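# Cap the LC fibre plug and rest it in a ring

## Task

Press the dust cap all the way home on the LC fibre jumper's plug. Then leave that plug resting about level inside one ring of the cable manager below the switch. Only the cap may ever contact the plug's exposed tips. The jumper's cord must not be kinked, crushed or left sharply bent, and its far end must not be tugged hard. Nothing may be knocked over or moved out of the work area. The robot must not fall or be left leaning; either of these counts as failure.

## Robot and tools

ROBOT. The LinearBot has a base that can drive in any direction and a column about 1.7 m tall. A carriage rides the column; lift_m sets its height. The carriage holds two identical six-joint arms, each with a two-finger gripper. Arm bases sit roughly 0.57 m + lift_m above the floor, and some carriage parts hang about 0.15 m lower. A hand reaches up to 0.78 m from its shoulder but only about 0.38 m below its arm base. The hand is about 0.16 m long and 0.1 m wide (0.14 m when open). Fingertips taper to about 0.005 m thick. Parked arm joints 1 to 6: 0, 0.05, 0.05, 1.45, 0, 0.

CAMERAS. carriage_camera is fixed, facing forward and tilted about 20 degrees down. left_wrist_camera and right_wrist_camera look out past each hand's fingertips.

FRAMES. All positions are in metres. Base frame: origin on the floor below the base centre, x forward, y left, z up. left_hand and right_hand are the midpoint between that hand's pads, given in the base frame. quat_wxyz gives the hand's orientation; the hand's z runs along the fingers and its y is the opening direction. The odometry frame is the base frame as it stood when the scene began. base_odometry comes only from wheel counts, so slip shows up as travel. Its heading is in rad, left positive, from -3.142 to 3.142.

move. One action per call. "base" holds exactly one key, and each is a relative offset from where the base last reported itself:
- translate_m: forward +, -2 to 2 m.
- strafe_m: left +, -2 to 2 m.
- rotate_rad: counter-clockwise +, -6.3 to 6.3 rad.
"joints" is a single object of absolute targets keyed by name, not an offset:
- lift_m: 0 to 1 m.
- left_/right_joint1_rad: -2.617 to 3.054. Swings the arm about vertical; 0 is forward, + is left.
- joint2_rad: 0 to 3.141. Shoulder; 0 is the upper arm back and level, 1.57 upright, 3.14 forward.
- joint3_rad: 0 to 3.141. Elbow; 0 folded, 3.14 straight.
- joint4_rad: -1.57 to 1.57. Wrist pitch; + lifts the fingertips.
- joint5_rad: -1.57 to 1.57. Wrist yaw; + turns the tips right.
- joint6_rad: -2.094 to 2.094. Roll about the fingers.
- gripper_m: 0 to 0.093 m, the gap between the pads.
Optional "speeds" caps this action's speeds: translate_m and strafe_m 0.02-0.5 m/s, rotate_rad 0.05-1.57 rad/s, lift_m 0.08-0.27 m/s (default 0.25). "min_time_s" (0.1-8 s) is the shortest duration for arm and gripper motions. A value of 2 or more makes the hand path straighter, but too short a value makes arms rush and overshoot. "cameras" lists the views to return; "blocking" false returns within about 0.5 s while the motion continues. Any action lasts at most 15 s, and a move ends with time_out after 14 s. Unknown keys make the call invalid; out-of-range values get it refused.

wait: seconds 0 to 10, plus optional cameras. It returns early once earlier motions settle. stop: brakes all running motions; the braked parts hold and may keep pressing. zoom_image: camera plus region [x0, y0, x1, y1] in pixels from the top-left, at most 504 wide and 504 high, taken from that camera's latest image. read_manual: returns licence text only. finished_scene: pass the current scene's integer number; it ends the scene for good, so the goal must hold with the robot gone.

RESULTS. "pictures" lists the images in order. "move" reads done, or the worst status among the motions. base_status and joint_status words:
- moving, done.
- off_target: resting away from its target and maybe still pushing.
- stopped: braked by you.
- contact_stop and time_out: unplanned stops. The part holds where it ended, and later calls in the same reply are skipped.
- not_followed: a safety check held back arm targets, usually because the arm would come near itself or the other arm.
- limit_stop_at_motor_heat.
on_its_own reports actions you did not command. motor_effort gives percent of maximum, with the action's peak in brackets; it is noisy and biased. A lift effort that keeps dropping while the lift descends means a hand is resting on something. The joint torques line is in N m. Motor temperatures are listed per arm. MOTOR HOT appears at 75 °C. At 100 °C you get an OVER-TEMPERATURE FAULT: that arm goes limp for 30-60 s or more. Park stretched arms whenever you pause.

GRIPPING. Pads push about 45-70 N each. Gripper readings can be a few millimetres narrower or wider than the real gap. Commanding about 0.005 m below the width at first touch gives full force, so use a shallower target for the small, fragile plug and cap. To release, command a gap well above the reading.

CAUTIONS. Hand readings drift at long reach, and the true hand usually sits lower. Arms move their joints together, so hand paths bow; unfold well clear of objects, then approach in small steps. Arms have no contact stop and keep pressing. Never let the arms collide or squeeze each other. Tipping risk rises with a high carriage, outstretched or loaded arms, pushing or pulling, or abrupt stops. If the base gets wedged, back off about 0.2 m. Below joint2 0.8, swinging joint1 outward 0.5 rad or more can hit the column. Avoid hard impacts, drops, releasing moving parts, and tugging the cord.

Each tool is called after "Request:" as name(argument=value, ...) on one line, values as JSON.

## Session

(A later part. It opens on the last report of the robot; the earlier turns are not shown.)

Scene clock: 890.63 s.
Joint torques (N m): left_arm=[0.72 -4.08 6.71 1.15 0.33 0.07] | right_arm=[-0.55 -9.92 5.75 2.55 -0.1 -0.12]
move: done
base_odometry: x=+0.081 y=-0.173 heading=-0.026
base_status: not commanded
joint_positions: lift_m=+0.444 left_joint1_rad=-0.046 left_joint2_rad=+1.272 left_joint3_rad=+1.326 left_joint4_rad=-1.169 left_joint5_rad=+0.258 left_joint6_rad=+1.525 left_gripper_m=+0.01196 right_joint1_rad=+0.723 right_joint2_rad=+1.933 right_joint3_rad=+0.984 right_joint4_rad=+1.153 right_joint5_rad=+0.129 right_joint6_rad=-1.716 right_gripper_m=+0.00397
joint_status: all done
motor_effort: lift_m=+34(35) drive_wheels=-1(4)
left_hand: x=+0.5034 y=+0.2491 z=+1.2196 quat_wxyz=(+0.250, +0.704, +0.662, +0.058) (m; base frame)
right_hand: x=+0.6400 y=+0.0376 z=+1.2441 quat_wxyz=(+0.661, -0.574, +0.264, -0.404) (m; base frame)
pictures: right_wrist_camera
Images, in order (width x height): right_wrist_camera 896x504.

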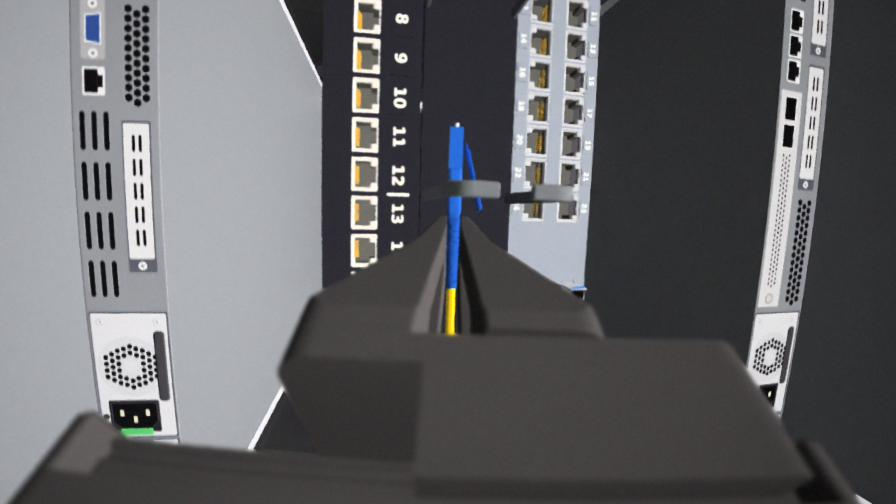

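Request:
move(joints={"right_joint1_rad": 0.699, "right_joint2_rad": 2.094, "right_joint3_rad": 0.967, "right_joint4_rad": 1.469, "right_joint5_rad": 0.066, "right_joint6_rad": -1.858, "lift_m": 0.454}, min_time_s=2.5, cameras=["right_wrist_camera"])

Request:
zoom_image(camera="right_wrist_camera", region=[370, 100, 570, 300])

Scene clock: 903.37 s.
Joint torques (N m): left_arm=[0.73 -4.08 6.78 1.12 0.32 0.08] | right_arm=[-0.64 -9.61 4.71 2.43 -0.11 -0.12]
move: done
base_odometry: x=+0.081 y=-0.173 heading=-0.026
base_status: not commanded
joint_positions: lift_m=+0.454 left_joint1_rad=-0.046 left_joint2_rad=+1.272 left_joint3_rad=+1.326 left_joint4_rad=-1.166 left_joint5_rad=+0.258 left_joint6_rad=+1.525 left_gripper_m=+0.01196 right_joint1_rad=+0.705 right_joint2_rad=+2.077 right_joint3_rad=+0.979 right_joint4_rad=+1.465 right_joint5_rad=+0.077 right_joint6_rad=-1.847 right_gripper_m=+0.00397
joint_status: all done
motor_effort: lift_m=+34(43) drive_wheels=+3(9)
left_hand: x=+0.5039 y=+0.2491 z=+1.2298 quat_wxyz=(+0.251, +0.704, +0.662, +0.059) (m; base frame)
right_hand: x=+0.6383 y=+0.0354 z=+1.2503 quat_wxyz=(+0.681, -0.532, +0.195, -0.463) (m; base frame)
pictures: right_wrist_camera
Images, in order (width x height): right_wrist_camera 896x504.

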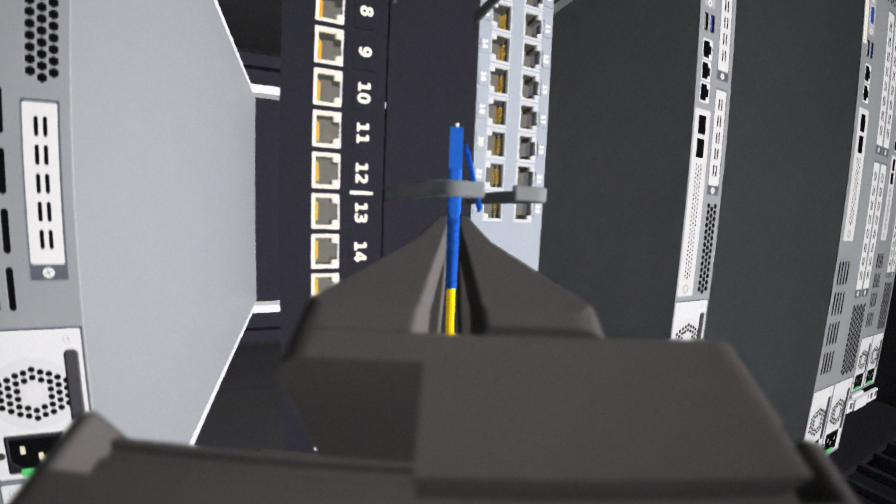

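Scaled by 2.520 from the camera's 896x504 image, which has a finer 1280x720 frame.

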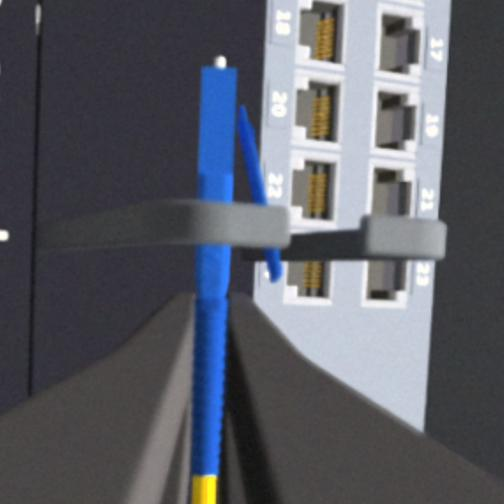

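Request:
move(joints={"right_joint1_rad": 0.726, "right_joint2_rad": 2.036, "right_joint3_rad": 0.91, "right_joint4_rad": 1.489, "right_joint5_rad": 0.1, "right_joint6_rad": -1.864}, min_time_s=2, cameras=["right_wrist_camera", "carriage_camera"])

Request:
zoom_image(camera="right_wrist_camera", region=[370, 100, 570, 300])

Request:
zoom_image(camera="carriage_camera", region=[340, 210, 460, 290])

Scene clock: 951.70 s.
Joint torques (N m): left_arm=[0.73 -4.04 6.79 1.13 0.32 0.08] | right_arm=[0.69 -13.22 4.33 2.36 0.09 -0.14]
Motor temperatures (°C): left_arm=[29 45 49 34 29 33 36] | right_arm=[31 44 45 49 31 30 35]
move: done
base_odometry: x=+0.081 y=-0.173 heading=-0.026
base_status: not commanded
joint_positions: lift_m=+0.454 left_joint1_rad=-0.046 left_joint2_rad=+1.272 left_joint3_rad=+1.326 left_joint4_rad=-1.166 left_joint5_rad=+0.258 left_joint6_rad=+1.525 left_gripper_m=+0.01196 right_joint1_rad=+0.719 right_joint2_rad=+2.061 right_joint3_rad=+0.924 right_joint4_rad=+1.493 right_joint5_rad=+0.092 right_joint6_rad=-1.853 right_gripper_m=+0.00397
joint_status: all done
motor_effort: lift_m=+34(34) drive_wheels=+2(8)
left_hand: x=+0.5039 y=+0.2491 z=+1.2298 quat_wxyz=(+0.251, +0.704, +0.662, +0.059) (m; base frame)
right_hand: x=+0.6272 y=+0.0324 z=+1.2433 quat_wxyz=(+0.678, -0.537, +0.196, -0.463) (m; base frame)
pictures: carriage_camera, right_wrist_camera
Images, in order (width x height): carriage_camera 896x504, right_wrist_camera 896x504.

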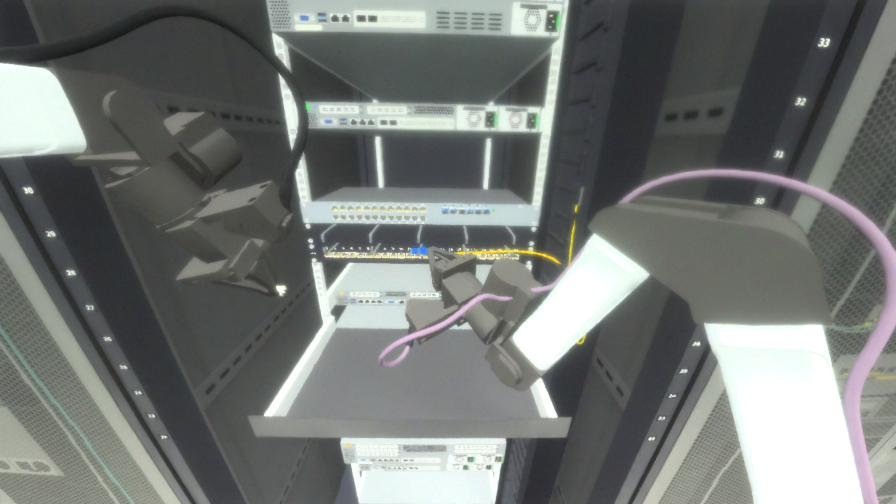

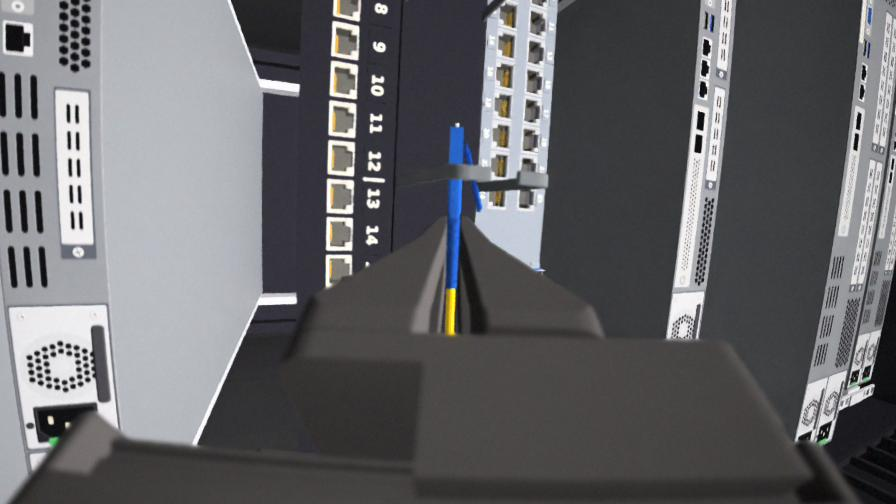

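Scaled by 2.520 from the camera's 896x504 image, which has a finer 1280x720 frame.

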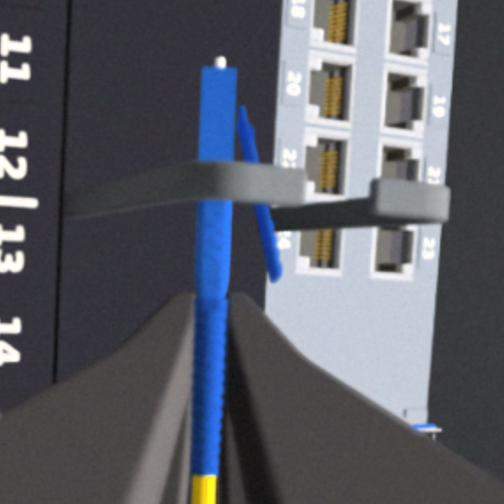

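Scaled by 4.200 from the camera's 896x504 image, which has a finer 1280x720 frame.

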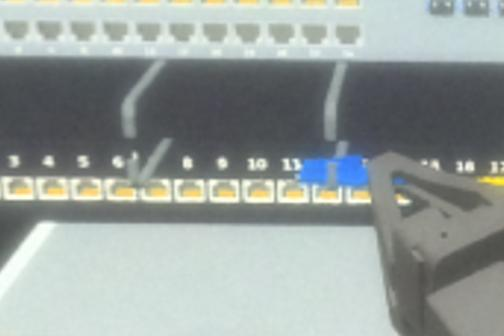

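Request:
move(joints={"lift_m": 0.461}, cameras=["right_wrist_camera", "carriage_camera"])

Request:
zoom_image(camera="right_wrist_camera", region=[370, 100, 570, 300])

Request:
zoom_image(camera="carriage_camera", region=[340, 210, 460, 290])

Scene clock: 958.33 s.
Joint torques (N m): left_arm=[0.72 -4.03 6.78 1.12 0.32 0.08] | right_arm=[0.68 -12.53 4.77 2.36 0.07 -0.13]
move: done
base_odometry: x=+0.081 y=-0.173 heading=-0.026
base_status: not commanded
joint_positions: lift_m=+0.461 left_joint1_rad=-0.046 left_joint2_rad=+1.272 left_joint3_rad=+1.326 left_joint4_rad=-1.166 left_joint5_rad=+0.258 left_joint6_rad=+1.525 left_gripper_m=+0.01196 right_joint1_rad=+0.719 right_joint2_rad=+2.055 right_joint3_rad=+0.919 right_joint4_rad=+1.494 right_joint5_rad=+0.094 right_joint6_rad=-1.854 right_gripper_m=+0.00397
joint_status: all done
motor_effort: lift_m=+36(43) drive_wheels=+1(5)
left_hand: x=+0.5039 y=+0.2491 z=+1.2367 quat_wxyz=(+0.251, +0.704, +0.662, +0.059) (m; base frame)
right_hand: x=+0.6263 y=+0.0313 z=+1.2519 quat_wxyz=(+0.678, -0.536, +0.197, -0.464) (m; base frame)
pictures: carriage_camera, right_wrist_camera
Images, in order (width x height): carriage_camera 896x504, right_wrist_camera 896x504.

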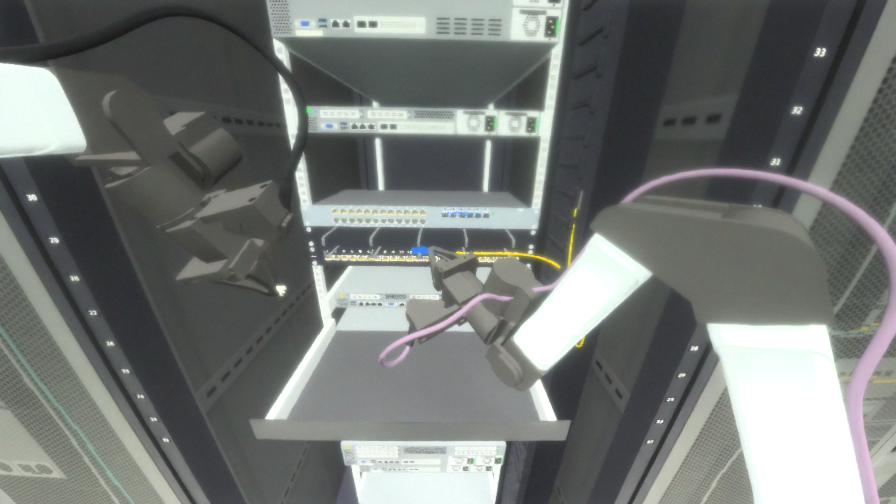

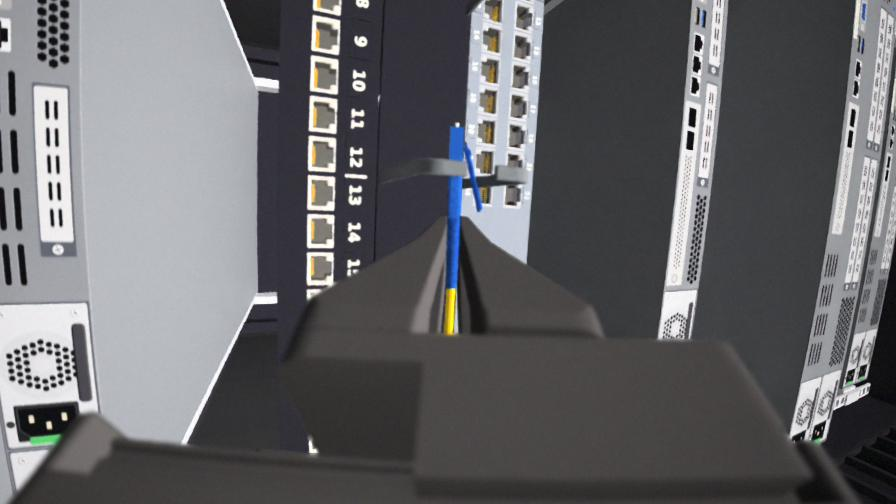

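Scaled by 2.520 from the camera's 896x504 image, which has a finer 1280x720 frame.

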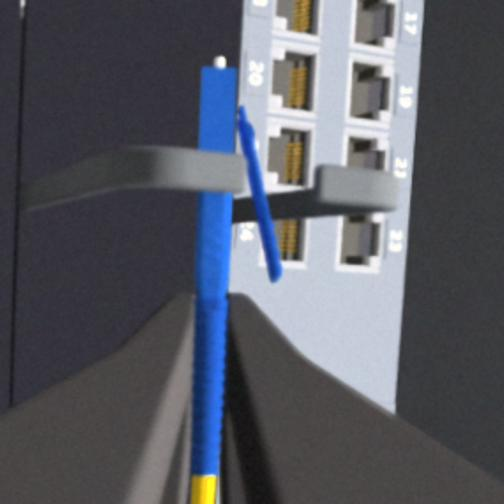

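Scaled by 4.200 from the camera's 896x504 image, which has a finer 1280x720 frame.

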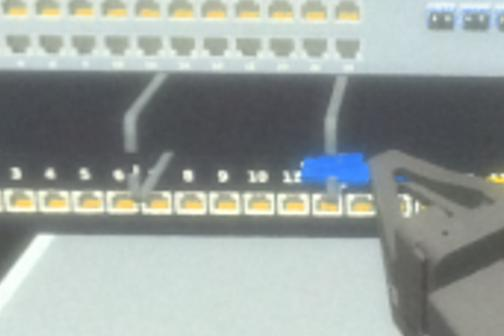

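Request:
move(joints={"left_joint1_rad": -0.49, "left_joint2_rad": 1.704, "left_joint3_rad": 1.745, "left_joint4_rad": -1.073, "left_joint5_rad": 0.05, "left_joint6_rad": 1.126}, min_time_s=3.5, cameras=["all"])

Scene clock: 1009.07 s.
Joint torques (N m): left_arm=[-0.59 -6.2 10.69 1.4 0.03 -0.11] | right_arm=[0.66 -12.56 4.74 2.35 0.07 -0.13]
Motor temperatures (°C): left_arm=[29 45 49 35 29 33 36] | right_arm=[31 50 43 47 31 30 35]
move: done
base_odometry: x=+0.081 y=-0.173 heading=-0.026
base_status: not commanded
joint_positions: lift_m=+0.461 left_joint1_rad=-0.482 left_joint2_rad=+1.692 left_joint3_rad=+1.709 left_joint4_rad=-1.089 left_joint5_rad=+0.063 left_joint6_rad=+1.137 left_gripper_m=+0.01196 right_joint1_rad=+0.719 right_joint2_rad=+2.055 right_joint3_rad=+0.919 right_joint4_rad=+1.494 right_joint5_rad=+0.094 right_joint6_rad=-1.854 right_gripper_m=+0.00397
joint_status: all done
motor_effort: lift_m=+36(36) drive_wheels=+3(7)
left_hand: x=+0.5775 y=+0.1052 z=+1.2374 quat_wxyz=(+0.244, +0.707, +0.662, +0.051) (m; base frame)
right_hand: x=+0.6263 y=+0.0313 z=+1.2519 quat_wxyz=(+0.678, -0.536, +0.197, -0.464) (m; base frame)
pictures: carriage_camera, left_wrist_camera, right_wrist_camera
Images, in order (width x height): carriage_camera 896x504, left_wrist_camera 896x504, right_wrist_camera 896x504.

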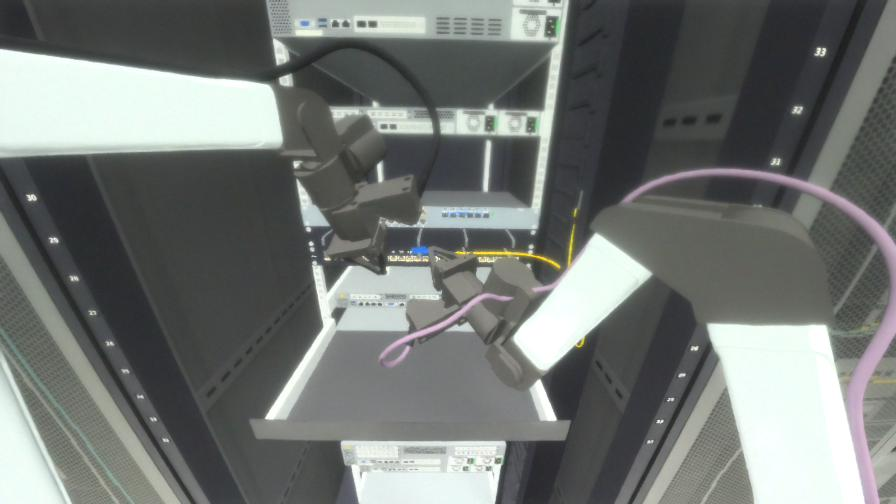

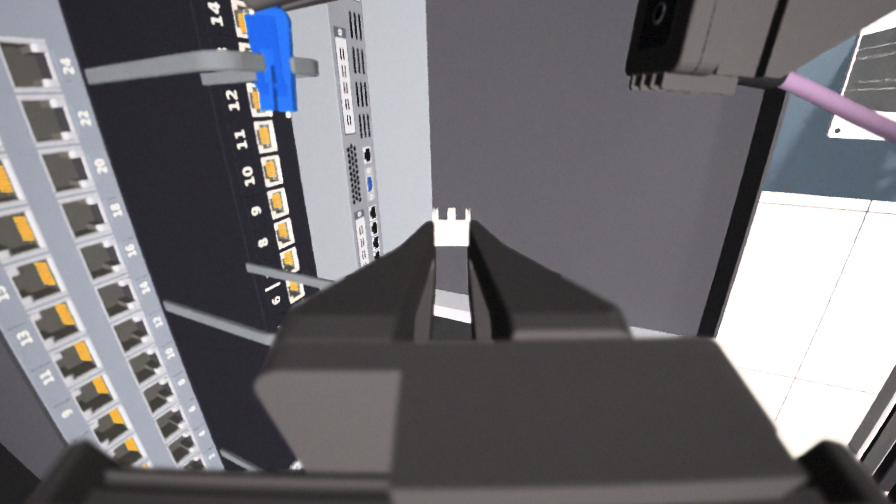

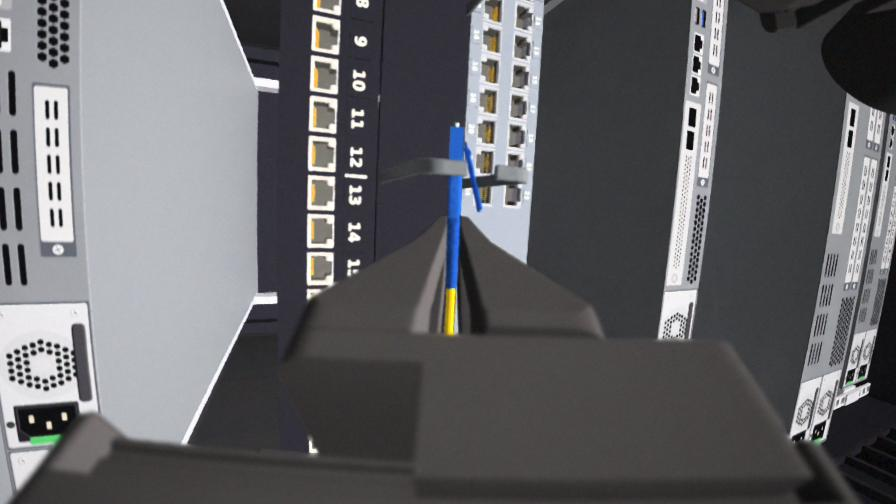

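Request:
zoom_image(camera="left_wrist_camera", region=[200, 0, 520, 280])

Scaled by 1.575 from the camera's 896x504 image, which has a finer 1280x720 frame.

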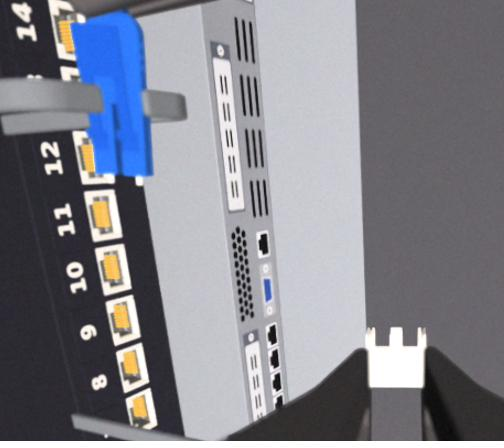

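Request:
zoom_image(camera="left_wrist_camera", region=[230, 0, 330, 130])

Request:
zoom_image(camera="left_wrist_camera", region=[410, 190, 490, 260])

Scaled by 3.877 from the camera's 896x504 image, which has a finer 1280x720 frame.

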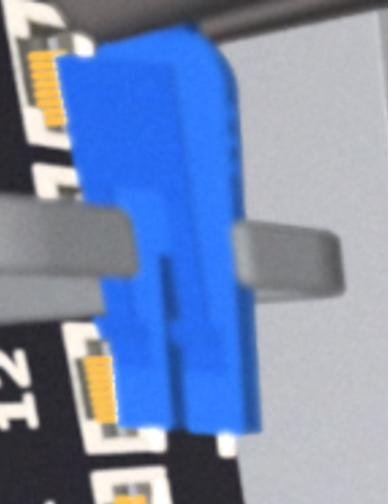

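Scaled by 6.300 from the camera's 896x504 image, which has a finer 1280x720 frame.

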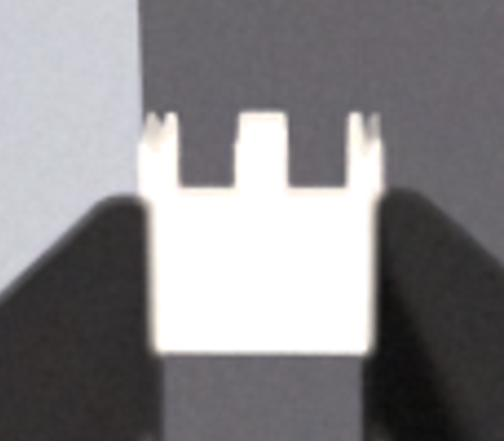

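Request:
zoom_image(camera="carriage_camera", region=[350, 220, 450, 290])

Request:
zoom_image(camera="right_wrist_camera", region=[380, 90, 530, 240])

Scaled by 5.040 from the camera's 896x504 image, which has a finer 1280x720 frame.

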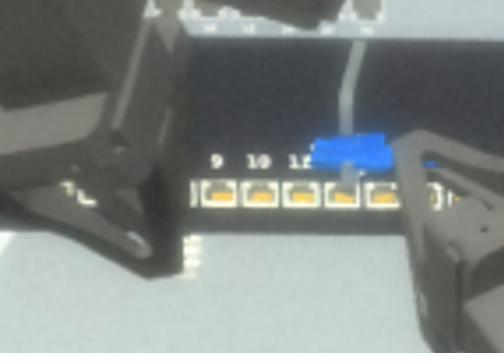

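Scaled by 3.360 from the camera's 896x504 image, which has a finer 1280x720 frame.

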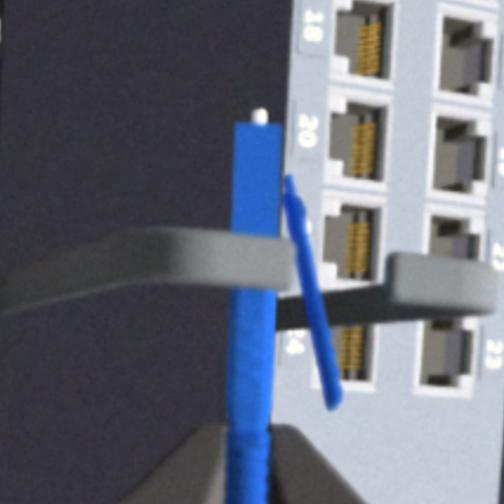

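Request:
move(joints={"left_joint1_rad": -0.5435, "left_joint2_rad": 1.738, "left_joint3_rad": 1.748, "left_joint4_rad": -1.027, "left_joint5_rad": 0.022, "left_joint6_rad": 1.079}, min_time_s=2, cameras=["left_wrist_camera", "right_wrist_camera", "carriage_camera"])

Request:
zoom_image(camera="left_wrist_camera", region=[200, 60, 520, 300])

Scene clock: 1061.63 s.
Joint torques (N m): left_arm=[-0.59 -6.56 10.97 1.43 0.01 -0.13] | right_arm=[0.69 -12.56 4.78 2.35 0.08 -0.13]
move: done
base_odometry: x=+0.081 y=-0.173 heading=-0.026
base_status: not commanded
joint_positions: lift_m=+0.461 left_joint1_rad=-0.535 left_joint2_rad=+1.725 left_joint3_rad=+1.709 left_joint4_rad=-1.043 left_joint5_rad=+0.035 left_joint6_rad=+1.090 left_gripper_m=+0.01196 right_joint1_rad=+0.719 right_joint2_rad=+2.055 right_joint3_rad=+0.919 right_joint4_rad=+1.494 right_joint5_rad=+0.094 right_joint6_rad=-1.854 right_gripper_m=+0.00397
joint_status: all done
motor_effort: lift_m=+36(36) drive_wheels=+6(6)
left_hand: x=+0.5803 y=+0.0835 z=+1.2293 quat_wxyz=(+0.248, +0.705, +0.662, +0.053) (m; base frame)
right_hand: x=+0.6263 y=+0.0313 z=+1.2519 quat_wxyz=(+0.678, -0.536, +0.197, -0.464) (m; base frame)
pictures: carriage_camera, left_wrist_camera, right_wrist_camera
Images, in order (width x height): carriage_camera 896x504, left_wrist_camera 896x504, right_wrist_camera 896x504.

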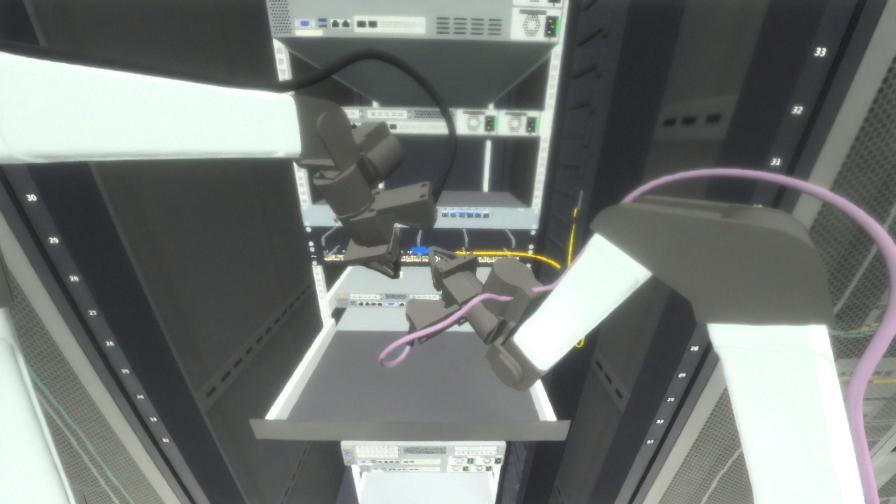

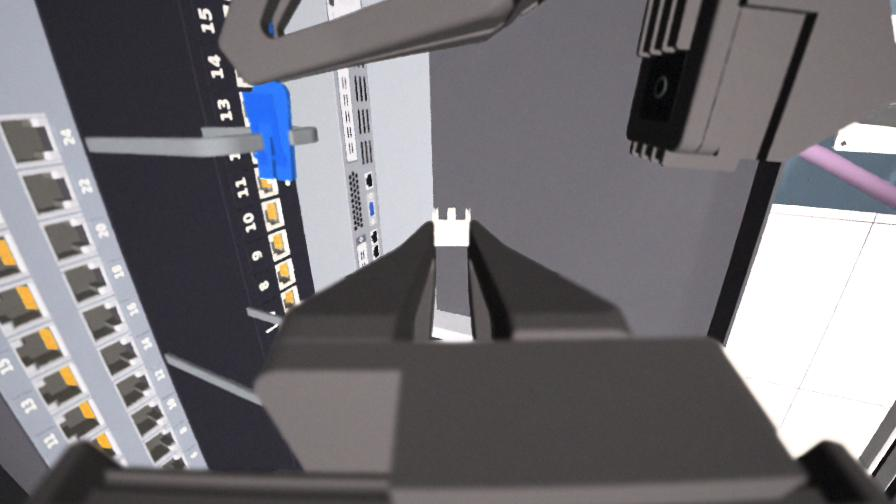

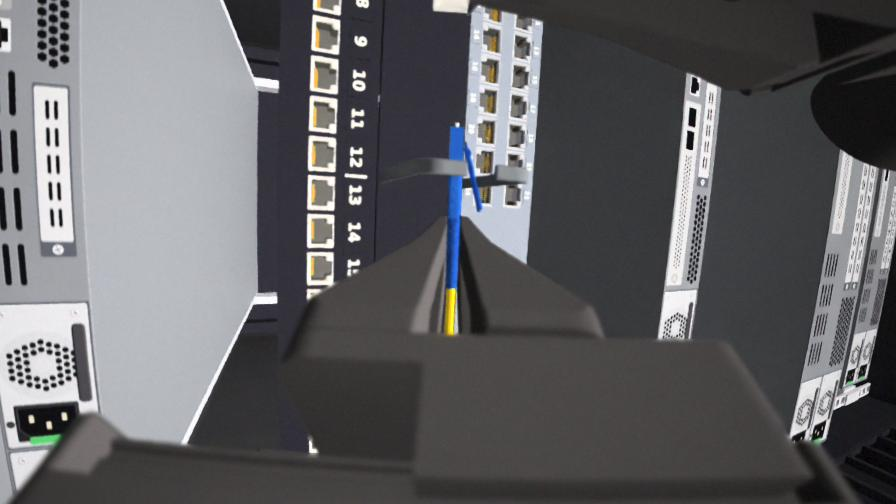

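Scaled by 1.575 from the camera's 896x504 image, which has a finer 1280x720 frame.

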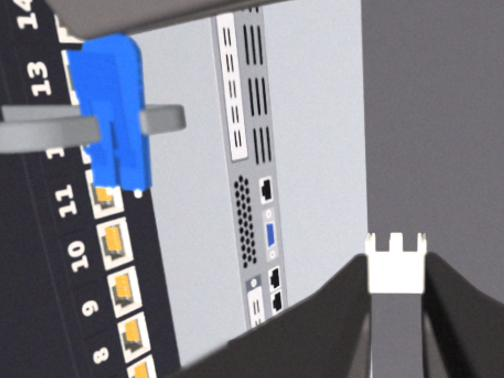

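Request:
zoom_image(camera="left_wrist_camera", region=[230, 70, 330, 200])

Request:
zoom_image(camera="right_wrist_camera", region=[400, 0, 540, 150])

Scaled by 3.877 from the camera's 896x504 image, which has a finer 1280x720 frame.

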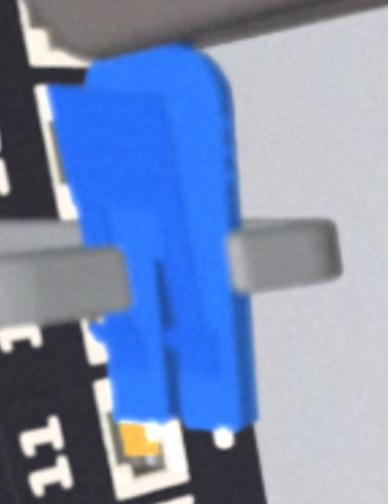

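Scaled by 3.360 from the camera's 896x504 image, which has a finer 1280x720 frame.

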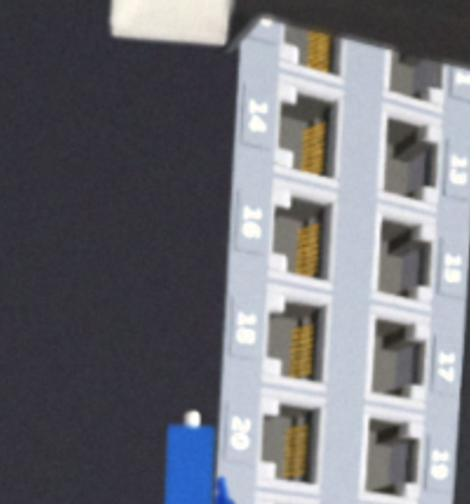

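Request:
move(joints={"left_joint1_rad": -0.485, "left_joint2_rad": 1.862, "left_joint3_rad": 1.98, "left_joint4_rad": -1.146, "left_joint5_rad": 0.065, "left_joint6_rad": 1.137}, min_time_s=2.5, cameras=["left_wrist_camera", "right_wrist_camera", "carriage_camera"])

Request:
zoom_image(camera="left_wrist_camera", region=[320, 80, 500, 260])

Request:
zoom_image(camera="right_wrist_camera", region=[380, 0, 540, 160])

Scene clock: 1090.50 s.
Joint torques (N m): left_arm=[0.7 -7.28 10.52 1.17 0.25 0.1] | right_arm=[0.69 -12.56 4.77 2.35 0.07 -0.13]
Motor temperatures (°C): left_arm=[29 48 55 37 29 33 36] | right_arm=[31 52 42 48 31 30 36]
move: done
base_odometry: x=+0.081 y=-0.173 heading=-0.026
base_status: not commanded
joint_positions: lift_m=+0.461 left_joint1_rad=-0.493 left_joint2_rad=+1.849 left_joint3_rad=+1.944 left_joint4_rad=-1.135 left_joint5_rad=+0.052 left_joint6_rad=+1.126 left_gripper_m=+0.01196 right_joint1_rad=+0.719 right_joint2_rad=+2.055 right_joint3_rad=+0.919 right_joint4_rad=+1.494 right_joint5_rad=+0.094 right_joint6_rad=-1.854 right_gripper_m=+0.00397
joint_status: all done
motor_effort: lift_m=+36(36) drive_wheels=+3(5)
left_hand: x=+0.6126 y=+0.0830 z=+1.2518 quat_wxyz=(+0.257, +0.703, +0.660, +0.058) (m; base frame)
right_hand: x=+0.6263 y=+0.0313 z=+1.2519 quat_wxyz=(+0.678, -0.536, +0.197, -0.464) (m; base frame)
pictures: carriage_camera, left_wrist_camera, right_wrist_camera
Images, in order (width x height): carriage_camera 896x504, left_wrist_camera 896x504, right_wrist_camera 896x504.

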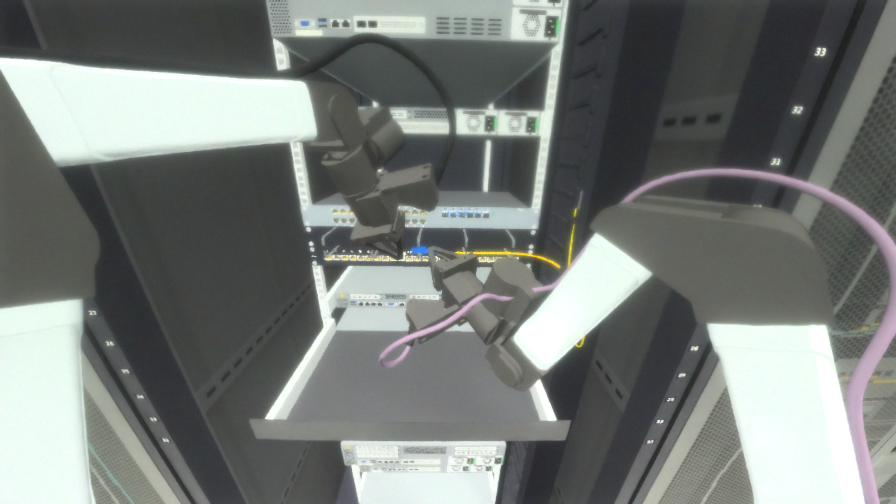

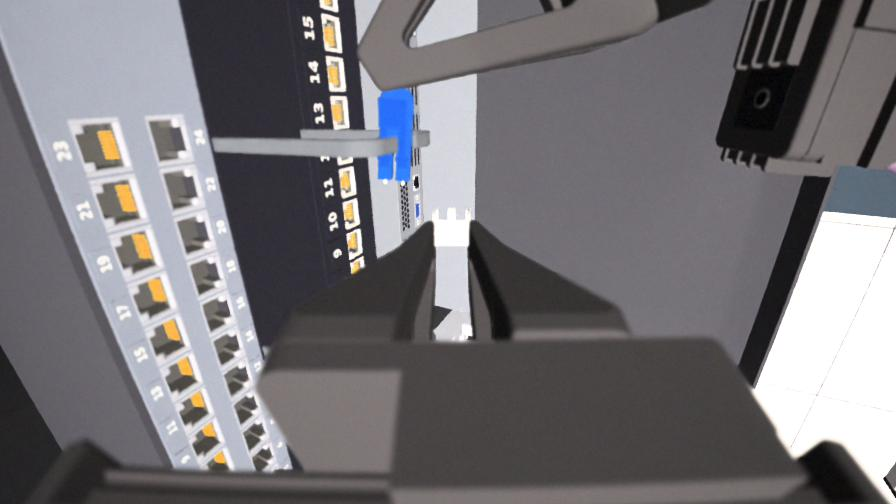

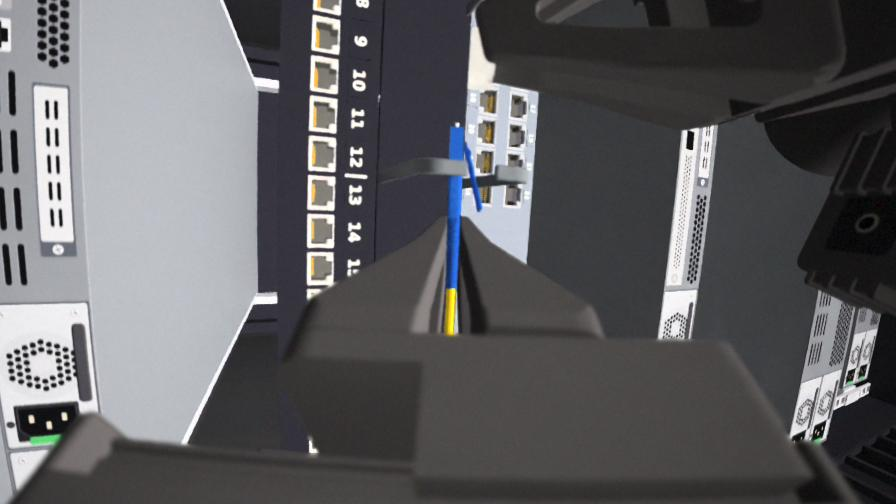

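Scaled by 2.800 from the camera's 896x504 image, which has a finer 1280x720 frame.

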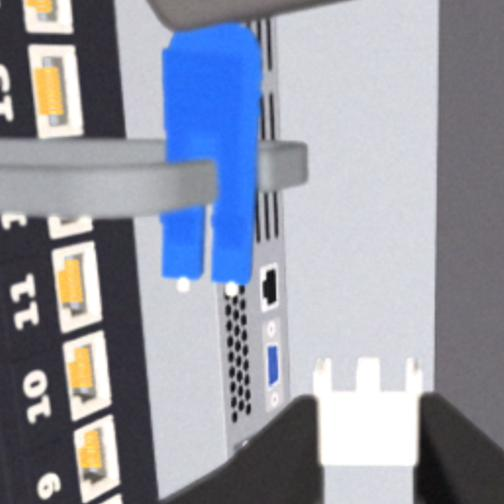

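Scaled by 3.150 from the camera's 896x504 image, which has a finer 1280x720 frame.

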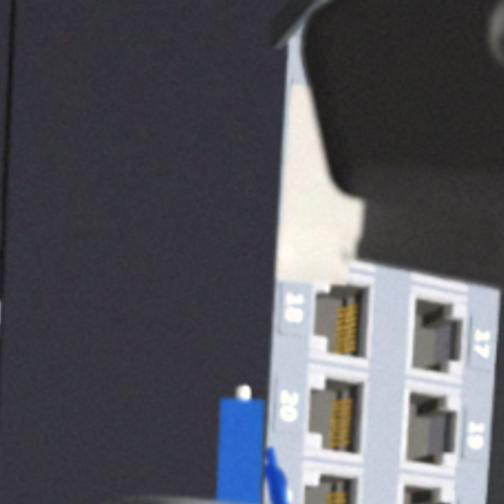

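Request:
move(joints={"left_joint1_rad": -0.4696, "left_joint2_rad": 1.927, "left_joint3_rad": 2.0695, "left_joint4_rad": -1.1895, "left_joint5_rad": 0.075, "left_joint6_rad": 1.151}, min_time_s=2, cameras=["left_wrist_camera", "right_wrist_camera"])

Request:
zoom_image(camera="left_wrist_camera", region=[360, 100, 500, 260])

Request:
zoom_image(camera="right_wrist_camera", region=[400, 30, 520, 150])

Scene clock: 1111.83 s.
Joint torques (N m): left_arm=[0.72 -7.72 10.43 1.14 0.26 0.08] | right_arm=[0.66 -12.57 4.75 2.34 0.07 -0.13]
Motor temperatures (°C): left_arm=[29 49 56 36 29 33 36] | right_arm=[31 53 42 48 31 30 36]
move: done
base_odometry: x=+0.081 y=-0.173 heading=-0.026
base_status: not commanded
joint_positions: lift_m=+0.461 left_joint1_rad=-0.478 left_joint2_rad=+1.913 left_joint3_rad=+2.034 left_joint4_rad=-1.179 left_joint5_rad=+0.062 left_joint6_rad=+1.140 left_gripper_m=+0.01196 right_joint1_rad=+0.719 right_joint2_rad=+2.055 right_joint3_rad=+0.919 right_joint4_rad=+1.494 right_joint5_rad=+0.094 right_joint6_rad=-1.854 right_gripper_m=+0.00397
joint_status: all done
motor_effort: lift_m=+36(36) drive_wheels=+2(6)
left_hand: x=+0.6242 y=+0.0831 z=+1.2507 quat_wxyz=(+0.250, +0.705, +0.662, +0.054) (m; base frame)
right_hand: x=+0.6263 y=+0.0313 z=+1.2519 quat_wxyz=(+0.678, -0.536, +0.197, -0.464) (m; base frame)
pictures: left_wrist_camera, right_wrist_camera
Images, in order (width x height): left_wrist_camera 896x504, right_wrist_camera 896x504.

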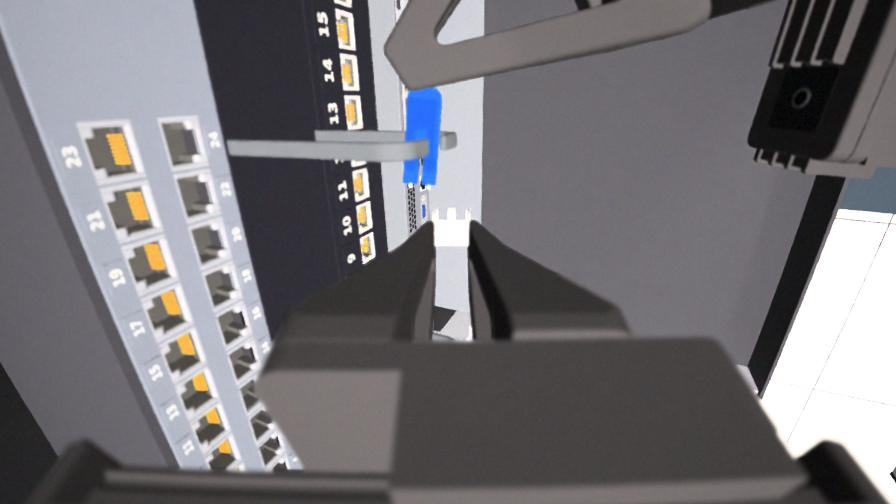

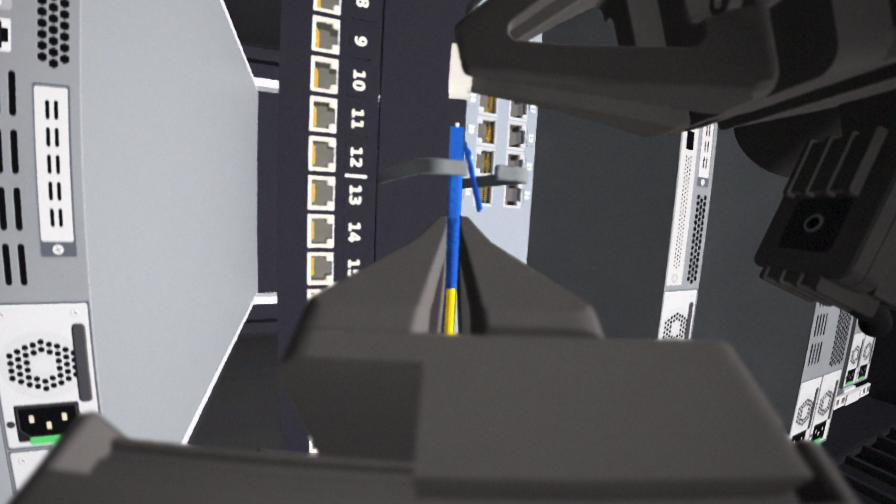

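Scaled by 3.150 from the camera's 896x504 image, which has a finer 1280x720 frame.

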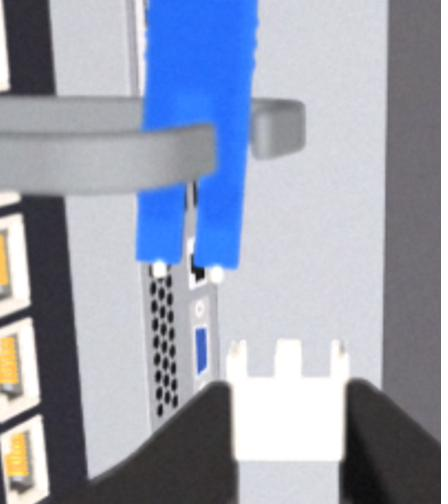

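Scaled by 4.200 from the camera's 896x504 image, which has a finer 1280x720 frame.

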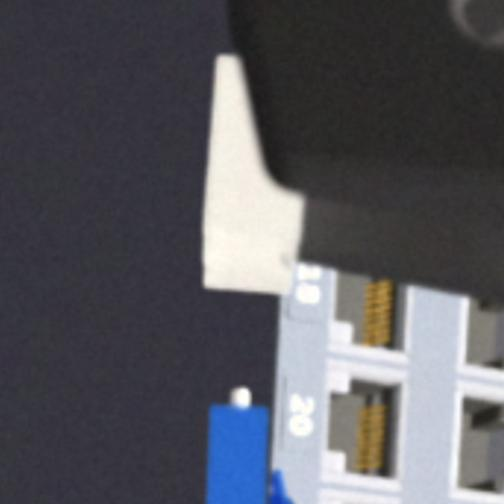

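Request:
move(joints={"right_joint1_rad": 0.674, "right_joint2_rad": 2.014, "right_joint3_rad": 0.903, "right_joint4_rad": 1.441, "right_joint5_rad": -0.036, "right_joint6_rad": -1.83}, min_time_s=2, cameras=["left_wrist_camera", "right_wrist_camera"])

Request:
zoom_image(camera="left_wrist_camera", region=[360, 100, 500, 260])

Request:
zoom_image(camera="right_wrist_camera", region=[400, 30, 520, 150])

Scene clock: 1170.03 s.
Joint torques (N m): left_arm=[0.7 -7.71 10.43 1.13 0.26 0.09] | right_arm=[-0.59 -13.27 4.23 2.25 -0.12 0.09]
Motor temperatures (°C): left_arm=[29 48 57 36 29 33 36] | right_arm=[31 54 42 49 31 30 36]
move: done
base_odometry: x=+0.081 y=-0.173 heading=-0.026
base_status: not commanded
joint_positions: lift_m=+0.461 left_joint1_rad=-0.478 left_joint2_rad=+1.913 left_joint3_rad=+2.034 left_joint4_rad=-1.179 left_joint5_rad=+0.062 left_joint6_rad=+1.140 left_gripper_m=+0.01196 right_joint1_rad=+0.679 right_joint2_rad=+2.042 right_joint3_rad=+0.919 right_joint4_rad=+1.456 right_joint5_rad=-0.024 right_joint6_rad=-1.840 right_gripper_m=+0.00397
joint_status: all done
motor_effort: lift_m=+36(36) drive_wheels=+2(6)
left_hand: x=+0.6241 y=+0.0831 z=+1.2506 quat_wxyz=(+0.249, +0.705, +0.662, +0.054) (m; base frame)
right_hand: x=+0.6283 y=+0.0320 z=+1.2501 quat_wxyz=(+0.685, -0.555, +0.168, -0.441) (m; base frame)
pictures: left_wrist_camera, right_wrist_camera
Images, in order (width x height): left_wrist_camera 896x504, right_wrist_camera 896x504.

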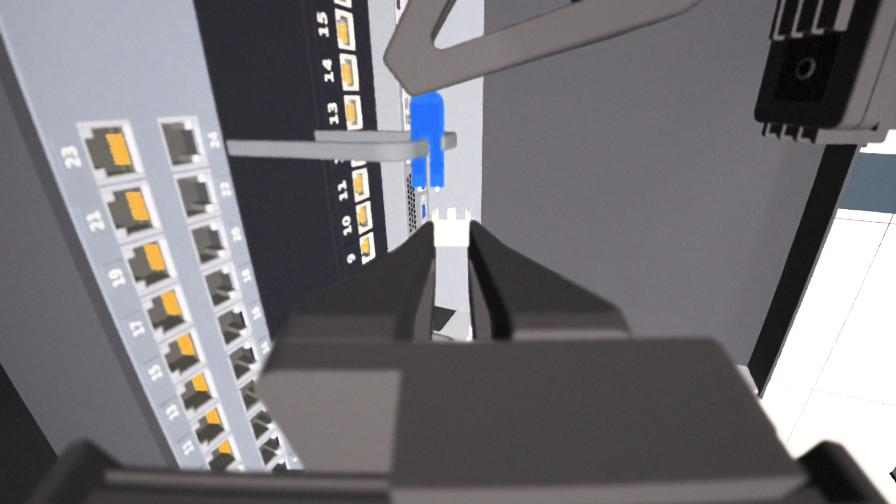

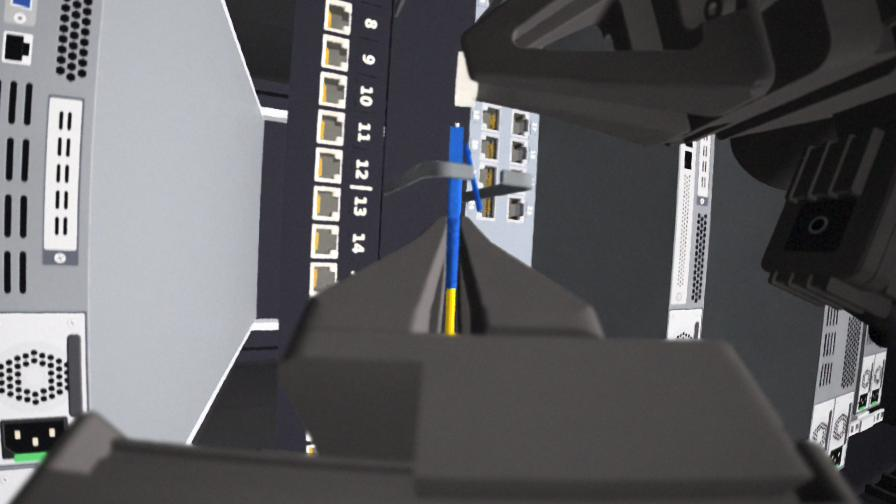

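Scaled by 3.150 from the camera's 896x504 image, which has a finer 1280x720 frame.

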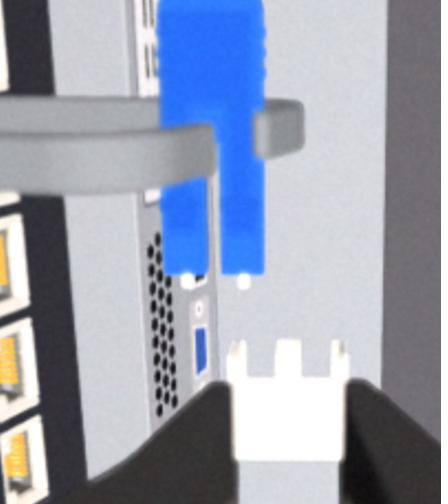

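Scaled by 4.200 from the camera's 896x504 image, which has a finer 1280x720 frame.

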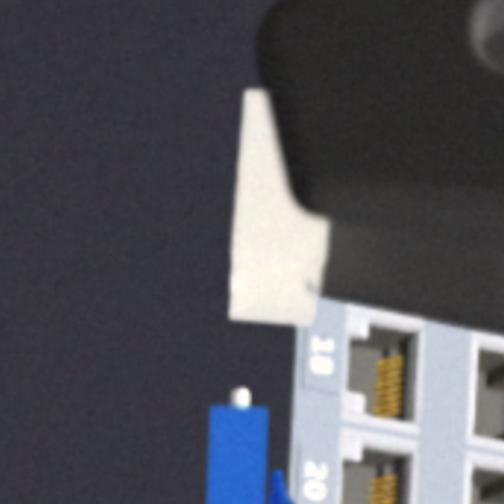

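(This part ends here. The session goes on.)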